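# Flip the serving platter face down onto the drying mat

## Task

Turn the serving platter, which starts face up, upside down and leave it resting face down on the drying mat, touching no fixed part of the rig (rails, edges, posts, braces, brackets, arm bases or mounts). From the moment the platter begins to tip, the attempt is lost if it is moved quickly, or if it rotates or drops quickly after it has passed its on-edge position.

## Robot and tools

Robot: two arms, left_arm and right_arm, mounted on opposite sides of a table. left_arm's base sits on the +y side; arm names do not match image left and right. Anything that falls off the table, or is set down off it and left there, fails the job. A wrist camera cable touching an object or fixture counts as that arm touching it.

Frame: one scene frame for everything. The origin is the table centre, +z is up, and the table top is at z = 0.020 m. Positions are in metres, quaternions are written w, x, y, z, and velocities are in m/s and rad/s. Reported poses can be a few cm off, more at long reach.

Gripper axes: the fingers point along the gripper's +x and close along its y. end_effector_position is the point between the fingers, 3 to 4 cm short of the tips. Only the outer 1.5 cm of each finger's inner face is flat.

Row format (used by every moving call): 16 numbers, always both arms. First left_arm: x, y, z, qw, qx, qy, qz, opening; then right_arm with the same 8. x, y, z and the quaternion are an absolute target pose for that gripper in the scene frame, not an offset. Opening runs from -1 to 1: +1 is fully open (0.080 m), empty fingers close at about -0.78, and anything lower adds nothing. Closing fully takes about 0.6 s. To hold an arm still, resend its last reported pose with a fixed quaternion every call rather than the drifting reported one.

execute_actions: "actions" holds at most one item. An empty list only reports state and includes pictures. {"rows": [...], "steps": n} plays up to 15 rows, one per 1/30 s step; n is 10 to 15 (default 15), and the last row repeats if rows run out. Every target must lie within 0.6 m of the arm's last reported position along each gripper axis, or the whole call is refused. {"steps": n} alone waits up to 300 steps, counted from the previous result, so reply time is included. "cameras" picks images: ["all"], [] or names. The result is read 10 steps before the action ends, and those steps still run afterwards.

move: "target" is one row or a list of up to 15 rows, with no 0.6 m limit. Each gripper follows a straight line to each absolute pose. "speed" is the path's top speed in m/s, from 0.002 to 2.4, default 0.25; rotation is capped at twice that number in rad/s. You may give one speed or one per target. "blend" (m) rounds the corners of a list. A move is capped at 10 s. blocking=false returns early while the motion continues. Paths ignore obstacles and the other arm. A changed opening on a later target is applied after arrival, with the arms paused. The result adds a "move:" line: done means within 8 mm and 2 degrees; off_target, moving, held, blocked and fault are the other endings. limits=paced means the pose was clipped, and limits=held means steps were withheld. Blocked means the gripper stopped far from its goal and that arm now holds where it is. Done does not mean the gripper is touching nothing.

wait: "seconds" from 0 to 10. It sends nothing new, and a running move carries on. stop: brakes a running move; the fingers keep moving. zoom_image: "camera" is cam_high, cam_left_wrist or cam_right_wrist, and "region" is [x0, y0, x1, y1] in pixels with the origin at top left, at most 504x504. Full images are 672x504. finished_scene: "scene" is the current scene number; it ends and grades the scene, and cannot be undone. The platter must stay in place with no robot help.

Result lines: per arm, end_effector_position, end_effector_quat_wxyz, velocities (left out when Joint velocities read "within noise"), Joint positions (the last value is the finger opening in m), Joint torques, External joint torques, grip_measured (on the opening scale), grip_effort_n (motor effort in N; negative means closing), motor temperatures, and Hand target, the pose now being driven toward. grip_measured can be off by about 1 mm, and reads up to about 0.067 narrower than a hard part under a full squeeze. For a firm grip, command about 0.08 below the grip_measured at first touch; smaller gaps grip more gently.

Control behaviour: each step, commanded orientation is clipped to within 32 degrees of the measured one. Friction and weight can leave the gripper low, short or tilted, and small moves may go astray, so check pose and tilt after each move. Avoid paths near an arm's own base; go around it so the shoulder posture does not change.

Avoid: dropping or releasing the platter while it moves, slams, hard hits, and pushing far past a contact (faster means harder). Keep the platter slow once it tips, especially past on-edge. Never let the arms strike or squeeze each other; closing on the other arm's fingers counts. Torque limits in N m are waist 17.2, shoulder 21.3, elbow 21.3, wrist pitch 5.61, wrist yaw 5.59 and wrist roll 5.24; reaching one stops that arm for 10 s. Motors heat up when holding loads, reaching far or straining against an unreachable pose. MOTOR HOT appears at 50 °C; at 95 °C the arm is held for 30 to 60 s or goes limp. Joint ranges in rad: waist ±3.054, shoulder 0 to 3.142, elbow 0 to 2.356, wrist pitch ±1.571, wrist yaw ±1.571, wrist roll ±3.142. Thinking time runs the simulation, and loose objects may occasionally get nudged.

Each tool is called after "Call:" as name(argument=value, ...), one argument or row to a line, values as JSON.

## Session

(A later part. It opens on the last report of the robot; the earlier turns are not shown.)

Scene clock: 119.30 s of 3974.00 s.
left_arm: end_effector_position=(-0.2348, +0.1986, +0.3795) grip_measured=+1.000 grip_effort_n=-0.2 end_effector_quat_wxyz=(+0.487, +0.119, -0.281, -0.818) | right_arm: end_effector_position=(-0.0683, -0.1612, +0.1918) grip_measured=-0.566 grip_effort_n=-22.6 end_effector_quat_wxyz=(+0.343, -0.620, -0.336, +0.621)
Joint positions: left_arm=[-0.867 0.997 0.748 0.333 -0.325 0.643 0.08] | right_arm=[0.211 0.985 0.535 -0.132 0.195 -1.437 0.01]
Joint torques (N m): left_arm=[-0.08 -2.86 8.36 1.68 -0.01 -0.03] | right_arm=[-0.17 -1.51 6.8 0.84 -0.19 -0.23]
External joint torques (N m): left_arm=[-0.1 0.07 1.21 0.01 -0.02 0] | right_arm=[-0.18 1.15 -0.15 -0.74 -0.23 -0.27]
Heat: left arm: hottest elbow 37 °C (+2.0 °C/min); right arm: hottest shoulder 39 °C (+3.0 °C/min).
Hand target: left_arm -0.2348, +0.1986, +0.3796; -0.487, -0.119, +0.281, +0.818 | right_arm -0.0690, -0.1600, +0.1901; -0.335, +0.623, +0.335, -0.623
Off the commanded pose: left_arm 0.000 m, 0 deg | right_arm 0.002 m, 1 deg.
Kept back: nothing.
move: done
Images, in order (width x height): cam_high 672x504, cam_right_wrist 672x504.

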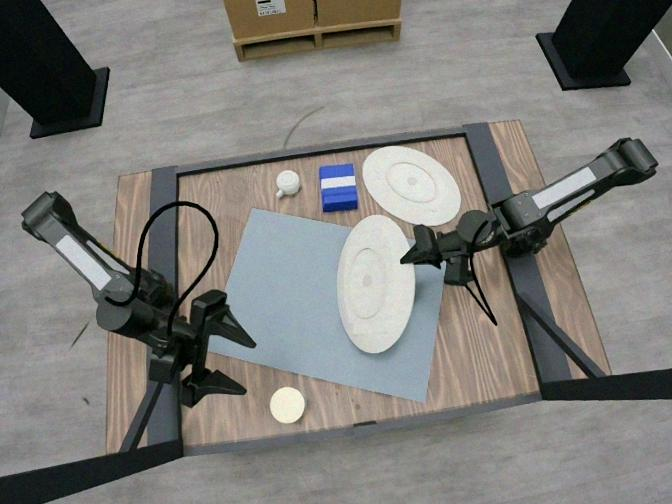

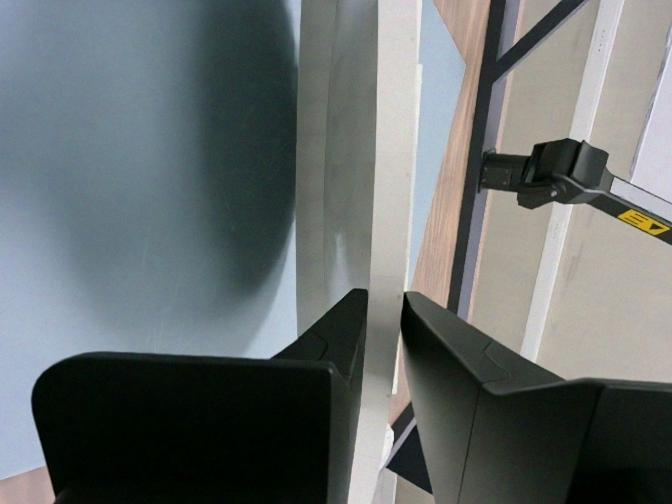

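Call:
move(
  target=[-0.2348,0.1986,0.3795,0.487,0.119,-0.281,-0.818,1,-0.069,-0.167,0.168,0.2989,-0.6409,-0.2989,0.6409,-0.53],
  speed=0.03,
  cameras=["cam_high","cam_right_wrist"],
)

Call:
move(
  target=[-0.2348,0.1986,0.3795,0.487,0.119,-0.281,-0.818,1,-0.069,-0.173,0.145,0.2706,-0.6533,-0.2706,0.6533,-0.48],
  speed=0.03,
  cameras=["cam_high","cam_right_wrist"],
)

Scene clock: 122.03 s of 3974.00 s.
left_arm: end_effector_position=(-0.2348, +0.1986, +0.3795) grip_measured=+1.000 grip_effort_n=-0.2 end_effector_quat_wxyz=(+0.487, +0.119, -0.281, -0.818) | right_arm: end_effector_position=(-0.0677, -0.1645, +0.1842) grip_measured=-0.523 grip_effort_n=-34.2 end_effector_quat_wxyz=(+0.322, -0.632, -0.314, +0.631)
Joint positions: left_arm=[-0.867 0.997 0.748 0.333 -0.325 0.643 0.08] | right_arm=[0.206 1.007 0.564 -0.209 0.184 -1.427 0.011]
Joint torques (N m): left_arm=[-0.07 -2.88 8.37 1.68 -0.01 -0.03] | right_arm=[-0.27 0.21 4.98 0.21 -0.46 0.06]
External joint torques (N m): left_arm=[-0.06 -0.03 1.28 0.03 -0.03 0] | right_arm=[-0.3 3.02 -2.01 -1.35 -0.5 0.02]
Heat: left arm: hottest elbow 37 °C (+2.0 °C/min); right arm: hottest shoulder 39 °C (+3.0 °C/min).
Hand target: left_arm -0.2348, +0.1986, +0.3796; -0.487, -0.119, +0.281, +0.818 | right_arm -0.0688, -0.1677, +0.1685; -0.299, +0.641, +0.299, -0.641
Off the commanded pose: left_arm 0.000 m, 0 deg | right_arm 0.016 m, 3 deg.
Kept back: nothing.
move: off_target (right_arm)
Images, in order (width x height): cam_high 672x504, cam_right_wrist 672x504.

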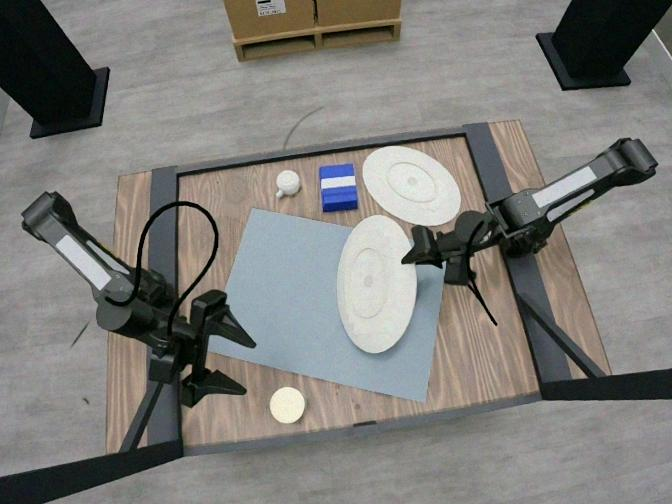

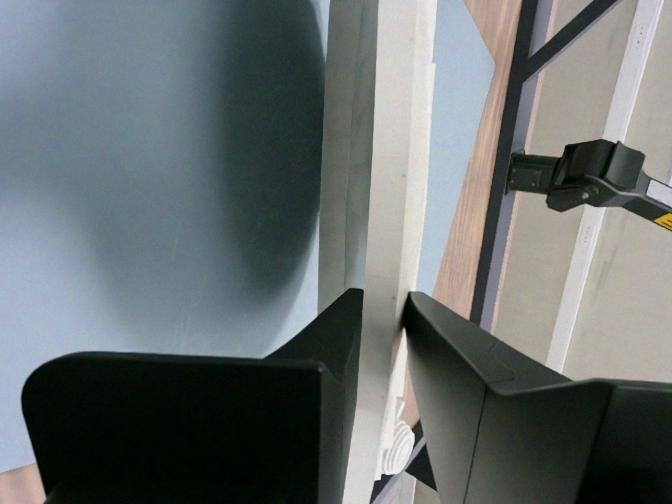

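Scene clock: 123.73 s of 3974.00 s.
left_arm: end_effector_position=(-0.2348, +0.1986, +0.3795) grip_measured=+1.000 grip_effort_n=-0.2 end_effector_quat_wxyz=(+0.487, +0.119, -0.281, -0.818) | right_arm: end_effector_position=(-0.0671, -0.1692, +0.1758) grip_measured=-0.474 grip_effort_n=-32.8 end_effector_quat_wxyz=(+0.309, -0.638, -0.298, +0.639)
Joint positions: left_arm=[-0.867 0.997 0.748 0.333 -0.325 0.643 0.08] | right_arm=[0.204 1.014 0.565 -0.247 0.175 -1.416 0.014]
Joint torques (N m): left_arm=[-0.07 -2.87 8.37 1.68 -0.01 -0.03] | right_arm=[-0.28 3.99 3.2 0.31 -0.62 0.08]
External joint torques (N m): left_arm=[-0.07 0.01 1.19 0.01 -0.03 0] | right_arm=[-0.31 6.76 -3.71 -1.2 -0.65 0.04]
Motor temperatures (°C): left_arm=[30 33 37 33 25 31] | right_arm=[28 38 35 32 31 27]
Heat: left arm: hottest elbow 37 °C (+2.0 °C/min); right arm: hottest shoulder 38 °C (+1.0 °C/min).
Hand target: left_arm -0.2348, +0.1986, +0.3796; -0.487, -0.119, +0.281, +0.818 | right_arm -0.0684, -0.1758, +0.1465; -0.271, +0.653, +0.270, -0.653
Off the commanded pose: left_arm 0.000 m, 0 deg | right_arm 0.031 m, 6 deg.
Kept back: nothing.
move: off_target (right_arm)
Images, in order (width x height): cam_high 672x504, cam_right_wrist 672x504.

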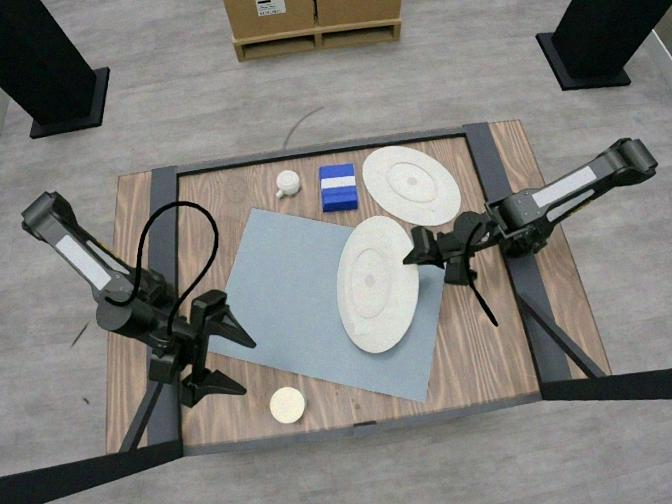

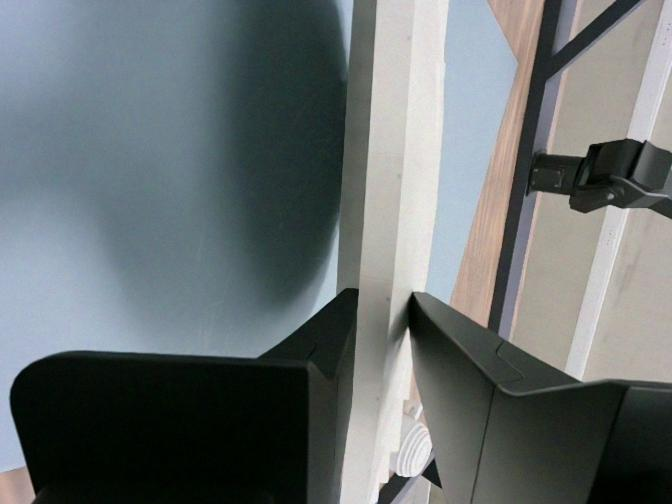

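Call:
move(
  target=[-0.2348,0.1986,0.3795,0.487,0.119,-0.281,-0.818,1,-0.068,-0.172,0.168,0.2989,-0.6409,-0.2989,0.6409,-0.35],
  speed=0.03,
  cameras=["cam_high","cam_right_wrist"],
)

Call:
zoom_image(
  camera="cam_high",
  region=[320, 190, 480, 370],
)

Scene clock: 125.73 s of 3974.00 s.
left_arm: end_effector_position=(-0.2348, +0.1986, +0.3795) grip_measured=+1.000 grip_effort_n=-0.2 end_effector_quat_wxyz=(+0.487, +0.119, -0.281, -0.818) | right_arm: end_effector_position=(-0.0669, -0.1722, +0.1709) grip_measured=-0.348 grip_effort_n=-9.5 end_effector_quat_wxyz=(+0.302, -0.641, -0.296, +0.641)
Joint positions: left_arm=[-0.867 0.997 0.748 0.333 -0.325 0.643 0.08] | right_arm=[0.203 1.011 0.553 -0.252 0.171 -1.42 0.019]
Joint torques (N m): left_arm=[-0.07 -2.87 8.36 1.67 -0.01 -0.03] | right_arm=[0.16 -2.91 4.94 2.14 -0.03 -0.22]
External joint torques (N m): left_arm=[-0.04 0.05 1.17 -0.01 -0.03 0] | right_arm=[0.16 -0.17 -1.96 0.63 -0.07 -0.26]
Heat: left arm: hottest elbow 38 °C (+3.0 °C/min); right arm: hottest shoulder 37 °C (-1.0 °C/min).
Hand target: left_arm -0.2348, +0.1986, +0.3796; -0.487, -0.119, +0.281, +0.818 | right_arm -0.0679, -0.1720, +0.1681; -0.299, +0.641, +0.299, -0.641
Off the commanded pose: left_arm 0.000 m, 0 deg | right_arm 0.003 m, 1 deg.
Kept back: nothing.
move: done
Images, in order (width x height): cam_high 672x504, cam_right_wrist 672x504.

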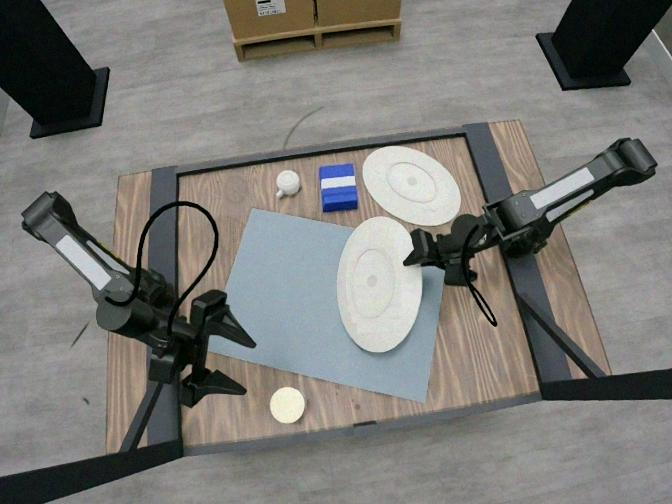

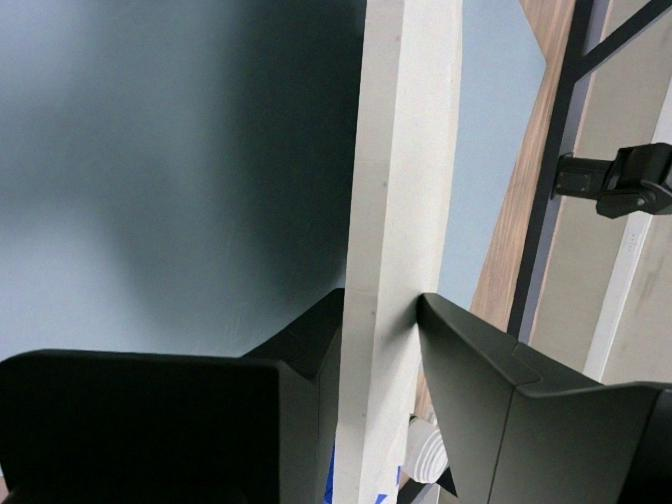

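Scaled by 2.800 from the camera's 672x504 image, which has a finer 960x720 frame.

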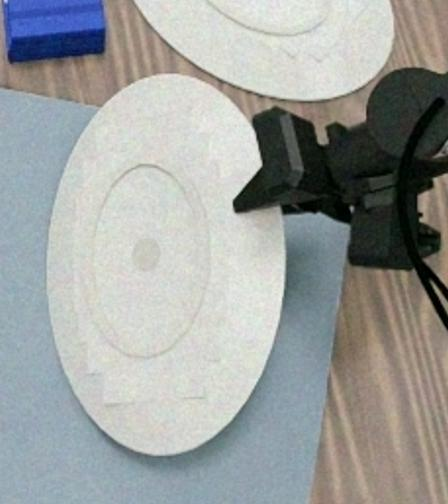

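Call:
move(
  target=[
    [-0.2348,0.1986,0.3795,0.487,0.119,-0.281,-0.818,1,-0.068,-0.176,0.145,0.2989,-0.6409,-0.2989,0.6409,-0.15],
    [-0.2348,0.1986,0.3795,0.487,0.119,-0.281,-0.818,1,-0.068,-0.185,0.12,0.285,-0.647,-0.285,0.647,-0.15],
  ],
  speed=0.03,
  cameras=["cam_high","cam_right_wrist"],
)

Scene clock: 128.63 s of 3974.00 s.
left_arm: end_effector_position=(-0.2348, +0.1986, +0.3795) grip_measured=+1.000 grip_effort_n=-0.2 end_effector_quat_wxyz=(+0.487, +0.119, -0.281, -0.818) | right_arm: end_effector_position=(-0.0663, -0.1827, +0.1325) grip_measured=-0.145 grip_effort_n=-26.7 end_effector_quat_wxyz=(+0.300, -0.642, -0.293, +0.642)
Joint positions: left_arm=[-0.867 0.997 0.748 0.333 -0.325 0.643 0.08] | right_arm=[0.213 1.023 0.404 -0.1 0.178 -1.413 0.028]
Joint torques (N m): left_arm=[-0.07 -2.87 8.37 1.68 -0.01 -0.03] | right_arm=[0.2 0.41 3.9 1.78 -0.18 0.04]
External joint torques (N m): left_arm=[-0.07 0 1.28 0.03 -0.02 0] | right_arm=[0.2 2.97 -2.72 0.28 -0.22 -0.01]
Heat: left arm: hottest elbow 38 °C (+3.0 °C/min); right arm: hottest shoulder 37 °C (-3.0 °C/min).
Hand target: left_arm -0.2348, +0.1986, +0.3796; -0.487, -0.119, +0.281, +0.818 | right_arm -0.0679, -0.1857, +0.1204; -0.285, +0.647, +0.285, -0.647
Off the commanded pose: left_arm 0.000 m, 0 deg | right_arm 0.013 m, 2 deg.
Kept back: nothing.
move: off_target (right_arm)
Images, in order (width x height): cam_high 672x504, cam_right_wrist 672x504.

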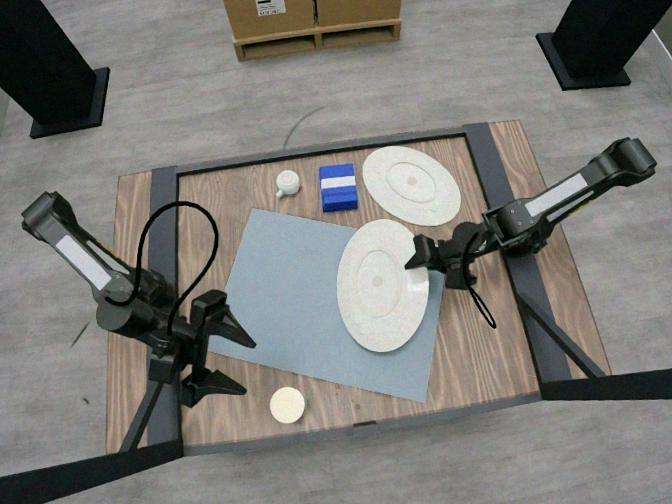

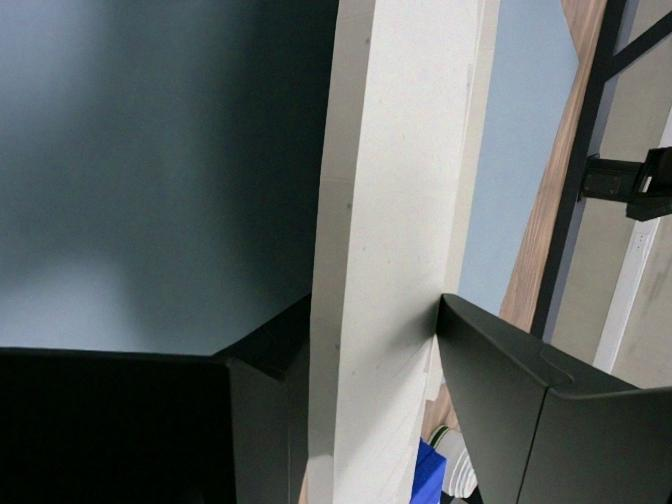

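Call:
move(
  target=[
    [-0.2348,0.1986,0.3795,0.487,0.119,-0.281,-0.818,1,-0.068,-0.185,0.125,0.285,-0.647,-0.285,0.647,0.15],
    [-0.2348,0.1986,0.3795,0.487,0.119,-0.281,-0.818,1,-0.068,-0.185,0.1,0.2706,-0.6533,-0.2706,0.6533,0.15],
  ],
  speed=0.03,
  cameras=["cam_high","cam_right_wrist"],
)

Scene clock: 130.87 s of 3974.00 s.
left_arm: end_effector_position=(-0.2348, +0.1986, +0.3795) grip_measured=+1.000 grip_effort_n=-0.2 end_effector_quat_wxyz=(+0.487, +0.119, -0.281, -0.818) | right_arm: end_effector_position=(-0.0665, -0.1885, +0.1002) grip_measured=+0.155 grip_effort_n=-24.0 end_effector_quat_wxyz=(+0.269, -0.658, -0.269, +0.650)
Joint positions: left_arm=[-0.867 0.997 0.748 0.333 -0.325 0.643 0.08] | right_arm=[0.214 1.117 0.363 -0.051 0.17 -1.409 0.042]
Joint torques (N m): left_arm=[-0.07 -2.87 8.37 1.68 -0.01 -0.03] | right_arm=[-0.35 -1.3 5.65 2.36 -0.33 -0.01]
External joint torques (N m): left_arm=[-0.05 0.02 1.25 0.02 -0.03 0] | right_arm=[-0.35 1.5 -0.57 0.95 -0.38 -0.05]
Heat: left arm: hottest elbow 38 °C (+3.0 °C/min); right arm: hottest shoulder 36 °C (-4.0 °C/min).
Hand target: left_arm -0.2348, +0.1986, +0.3796; -0.487, -0.119, +0.281, +0.818 | right_arm -0.0679, -0.1852, +0.1001; -0.271, +0.653, +0.271, -0.653
Off the commanded pose: left_arm 0.000 m, 0 deg | right_arm 0.004 m, 1 deg.
Kept back: nothing.
move: done
Images, in order (width x height): cam_high 672x504, cam_right_wrist 672x504.

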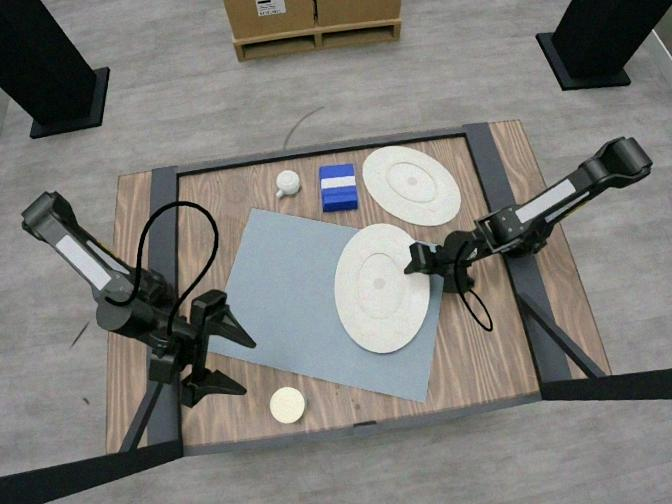

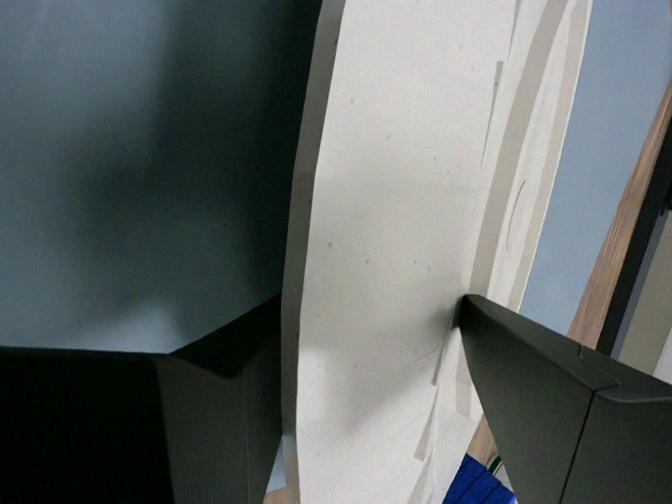

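Continue, steeper and wider.

Call:
move(
  target=[
    [-0.2348,0.1986,0.3795,0.487,0.119,-0.281,-0.818,1,-0.068,-0.185,0.1,0.2706,-0.6533,-0.2706,0.6533,0.4],
    [-0.2348,0.1986,0.3795,0.487,0.119,-0.281,-0.818,1,-0.068,-0.184,0.088,0.2419,-0.6645,-0.2419,0.6645,0.4],
  ],
  speed=0.03,
  cameras=["cam_high","cam_right_wrist"],
)

Scene clock: 133.60 s of 3974.00 s.
left_arm: end_effector_position=(-0.2348, +0.1986, +0.3795) grip_measured=+1.000 grip_effort_n=-0.2 end_effector_quat_wxyz=(+0.487, +0.119, -0.281, -0.818) | right_arm: end_effector_position=(-0.0656, -0.1986, +0.0726) grip_measured=+0.398 grip_effort_n=7.7 end_effector_quat_wxyz=(+0.221, -0.675, -0.228, +0.666)
Joint positions: left_arm=[-0.867 0.997 0.748 0.333 -0.325 0.643 0.08] | right_arm=[0.202 1.213 0.373 -0.098 0.139 -1.409 0.053]
Joint torques (N m): left_arm=[-0.06 -2.87 8.36 1.68 -0.01 -0.02] | right_arm=[-0.27 -4.43 8.65 1.85 0 0.11]
External joint torques (N m): left_arm=[-0.05 0.11 1.16 -0.01 -0.03 0.01] | right_arm=[-0.28 -1.34 2.85 0.6 -0.03 0.08]
Heat: left arm: hottest elbow 38 °C (+2.0 °C/min); right arm: hottest shoulder 36 °C (-5.0 °C/min).
Hand target: left_arm -0.2348, +0.1986, +0.3796; -0.487, -0.119, +0.281, +0.818 | right_arm -0.0679, -0.1849, +0.0884; -0.242, +0.664, +0.242, -0.664
Off the commanded pose: left_arm 0.000 m, 0 deg | right_arm 0.021 m, 3 deg.
Kept back: nothing.
move: off_target (right_arm)
Images, in order (width x height): cam_high 672x504, cam_right_wrist 672x504.

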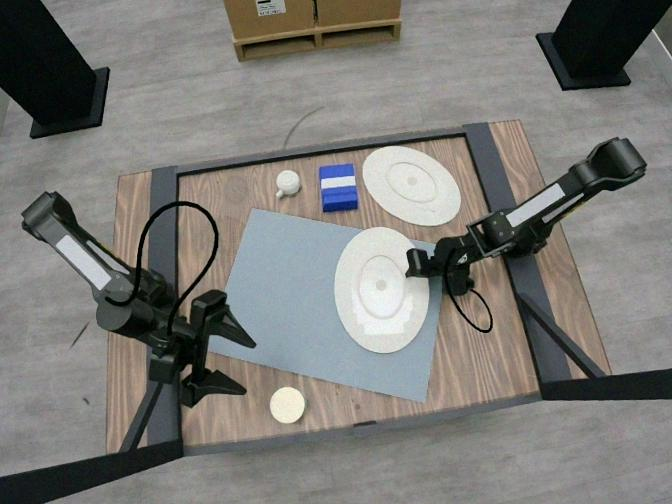

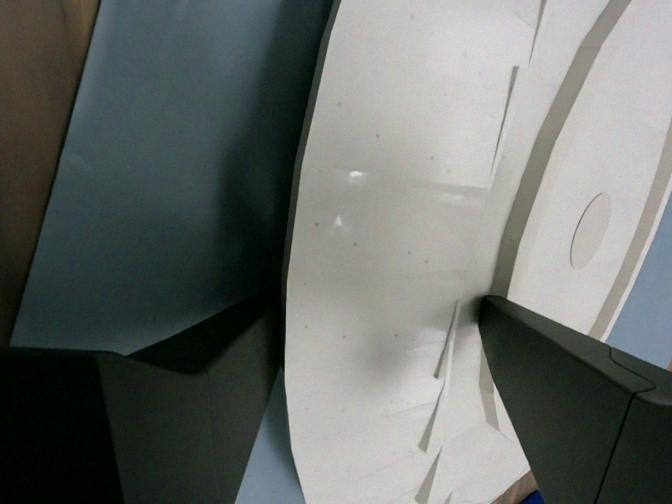

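Call:
move(
  target=[-0.2348,0.1986,0.3795,0.487,0.119,-0.281,-0.818,1,-0.068,-0.215,0.080,0.225,-0.6704,-0.225,0.6704,0.4],
  speed=0.02,
  cameras=["cam_high","cam_right_wrist"],
)

Scene clock: 135.73 s of 3974.00 s.
left_arm: end_effector_position=(-0.2348, +0.1986, +0.3795) grip_measured=+1.000 grip_effort_n=-0.2 end_effector_quat_wxyz=(+0.487, +0.119, -0.281, -0.818) | right_arm: end_effector_position=(-0.0688, -0.2113, +0.0829) grip_measured=+0.398 grip_effort_n=7.7 end_effector_quat_wxyz=(+0.227, -0.668, -0.228, +0.671)
Joint positions: left_arm=[-0.867 0.997 0.748 0.333 -0.325 0.643 0.08] | right_arm=[0.227 1.104 0.36 -0.186 0.143 -1.377 0.053]
Joint torques (N m): left_arm=[-0.07 -2.87 8.37 1.68 -0.01 -0.03] | right_arm=[0.03 -3.9 3.86 0.85 0.21 0.14]
External joint torques (N m): left_arm=[-0.07 0.05 1.22 0.01 -0.03 0] | right_arm=[0.03 -1.3 -2.28 -0.42 0.17 0.11]
Heat: left arm: hottest elbow 38 °C (+2.0 °C/min); right arm: hottest shoulder 36 °C (-5.0 °C/min).
Hand target: left_arm -0.2348, +0.1986, +0.3796; -0.487, -0.119, +0.281, +0.818 | right_arm -0.0680, -0.2149, +0.0800; -0.225, +0.670, +0.225, -0.670
Off the commanded pose: left_arm 0.000 m, 0 deg | right_arm 0.005 m, 0 deg.
Kept back: nothing.
move: done
Images, in order (width x height): cam_high 672x504, cam_right_wrist 672x504.

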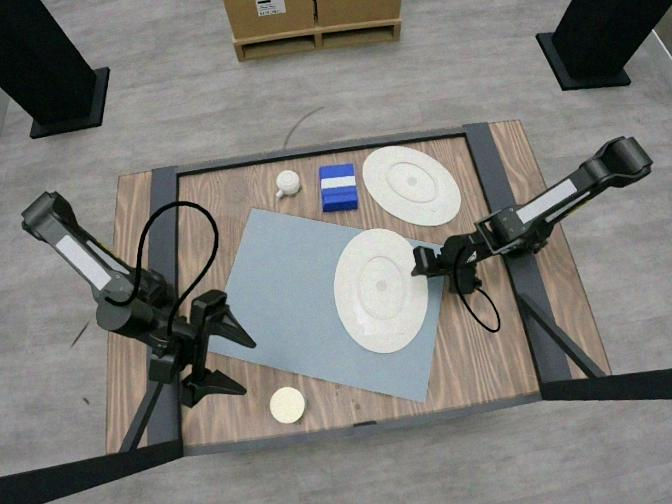

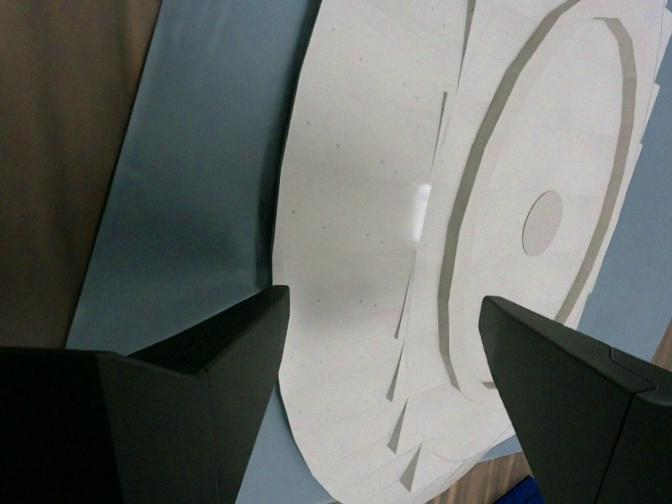

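Call:
move(
  target=[
    [-0.2348,0.1986,0.3795,0.487,0.119,-0.281,-0.818,1,-0.068,-0.24,0.083,0.225,-0.6704,-0.225,0.6704,0.4],
    [-0.2348,0.1986,0.3795,0.487,0.119,-0.281,-0.818,1,-0.068,-0.225,0.24,0.225,-0.6704,-0.225,0.6704,0.4],
  ],
  speed=0.05,
  cameras=["cam_high","cam_right_wrist"],
)

Call:
zoom_image(
  camera="cam_high",
  region=[300, 190, 480, 410],
)

Scene clock: 140.23 s of 3974.00 s.
left_arm: end_effector_position=(-0.2348, +0.1986, +0.3795) grip_measured=+1.000 grip_effort_n=-0.2 end_effector_quat_wxyz=(+0.487, +0.119, -0.281, -0.818) | right_arm: end_effector_position=(-0.0675, -0.2265, +0.2365) grip_measured=+0.398 grip_effort_n=7.7 end_effector_quat_wxyz=(+0.224, -0.673, -0.223, +0.669)
Joint positions: left_arm=[-0.867 0.997 0.748 0.333 -0.325 0.643 0.08] | right_arm=[0.251 0.937 0.923 -0.931 0.164 -1.355 0.053]
Joint torques (N m): left_arm=[-0.05 -2.88 8.38 1.68 -0.01 -0.03] | right_arm=[-0.4 -1.93 7.03 0.86 -0.15 -0.11]
External joint torques (N m): left_arm=[-0.03 0.05 1.24 0.01 -0.03 0] | right_arm=[-0.41 0.06 0.41 -0.39 -0.19 -0.15]
Heat: left arm: hottest elbow 38 °C (+2.0 °C/min); right arm: hottest shoulder 35 °C (-9.1 °C/min).
Hand target: left_arm -0.2348, +0.1986, +0.3796; -0.487, -0.119, +0.281, +0.818 | right_arm -0.0680, -0.2250, +0.2400; -0.225, +0.670, +0.225, -0.670
Off the commanded pose: left_arm 0.000 m, 0 deg | right_arm 0.004 m, 0 deg.
Kept back: nothing.
move: done
Images, in order (width x height): cam_high 672x504, cam_right_wrist 672x504.

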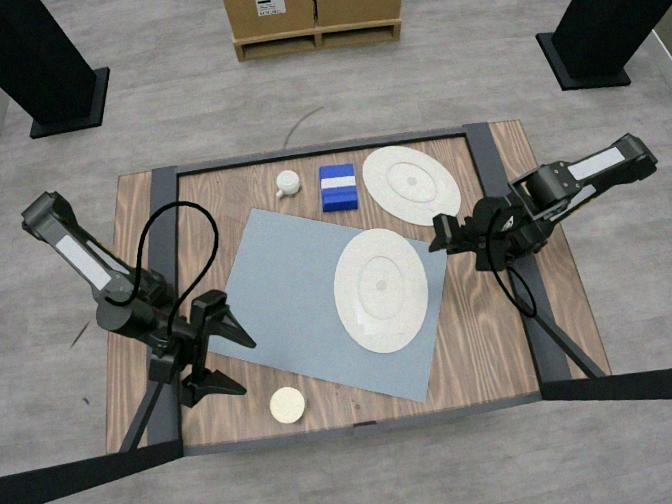

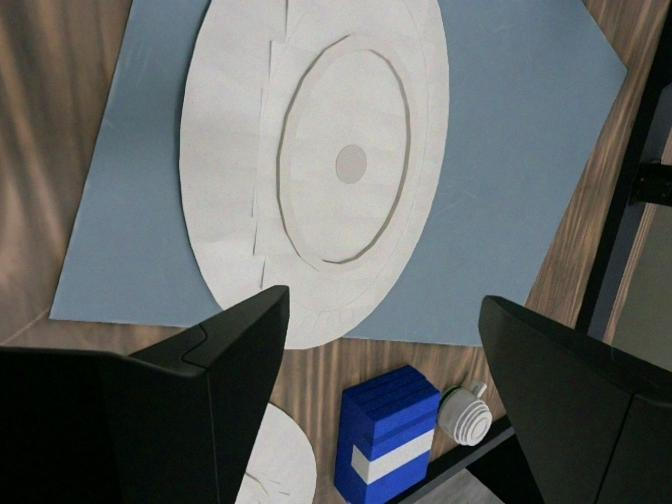

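Scaled by 2.291 from the camera's 672x504 image, which has a finer 960x720 frame.

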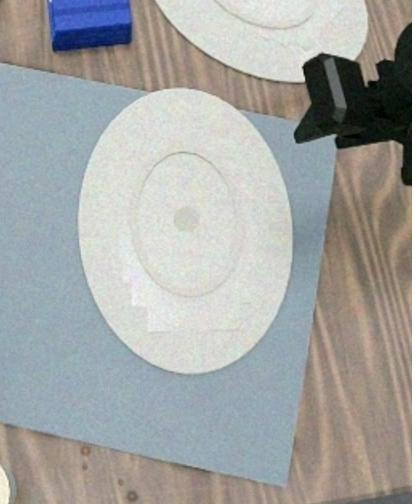

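Call:
finished_scene(
  scene=1,
)

The scene is finished: the task was done.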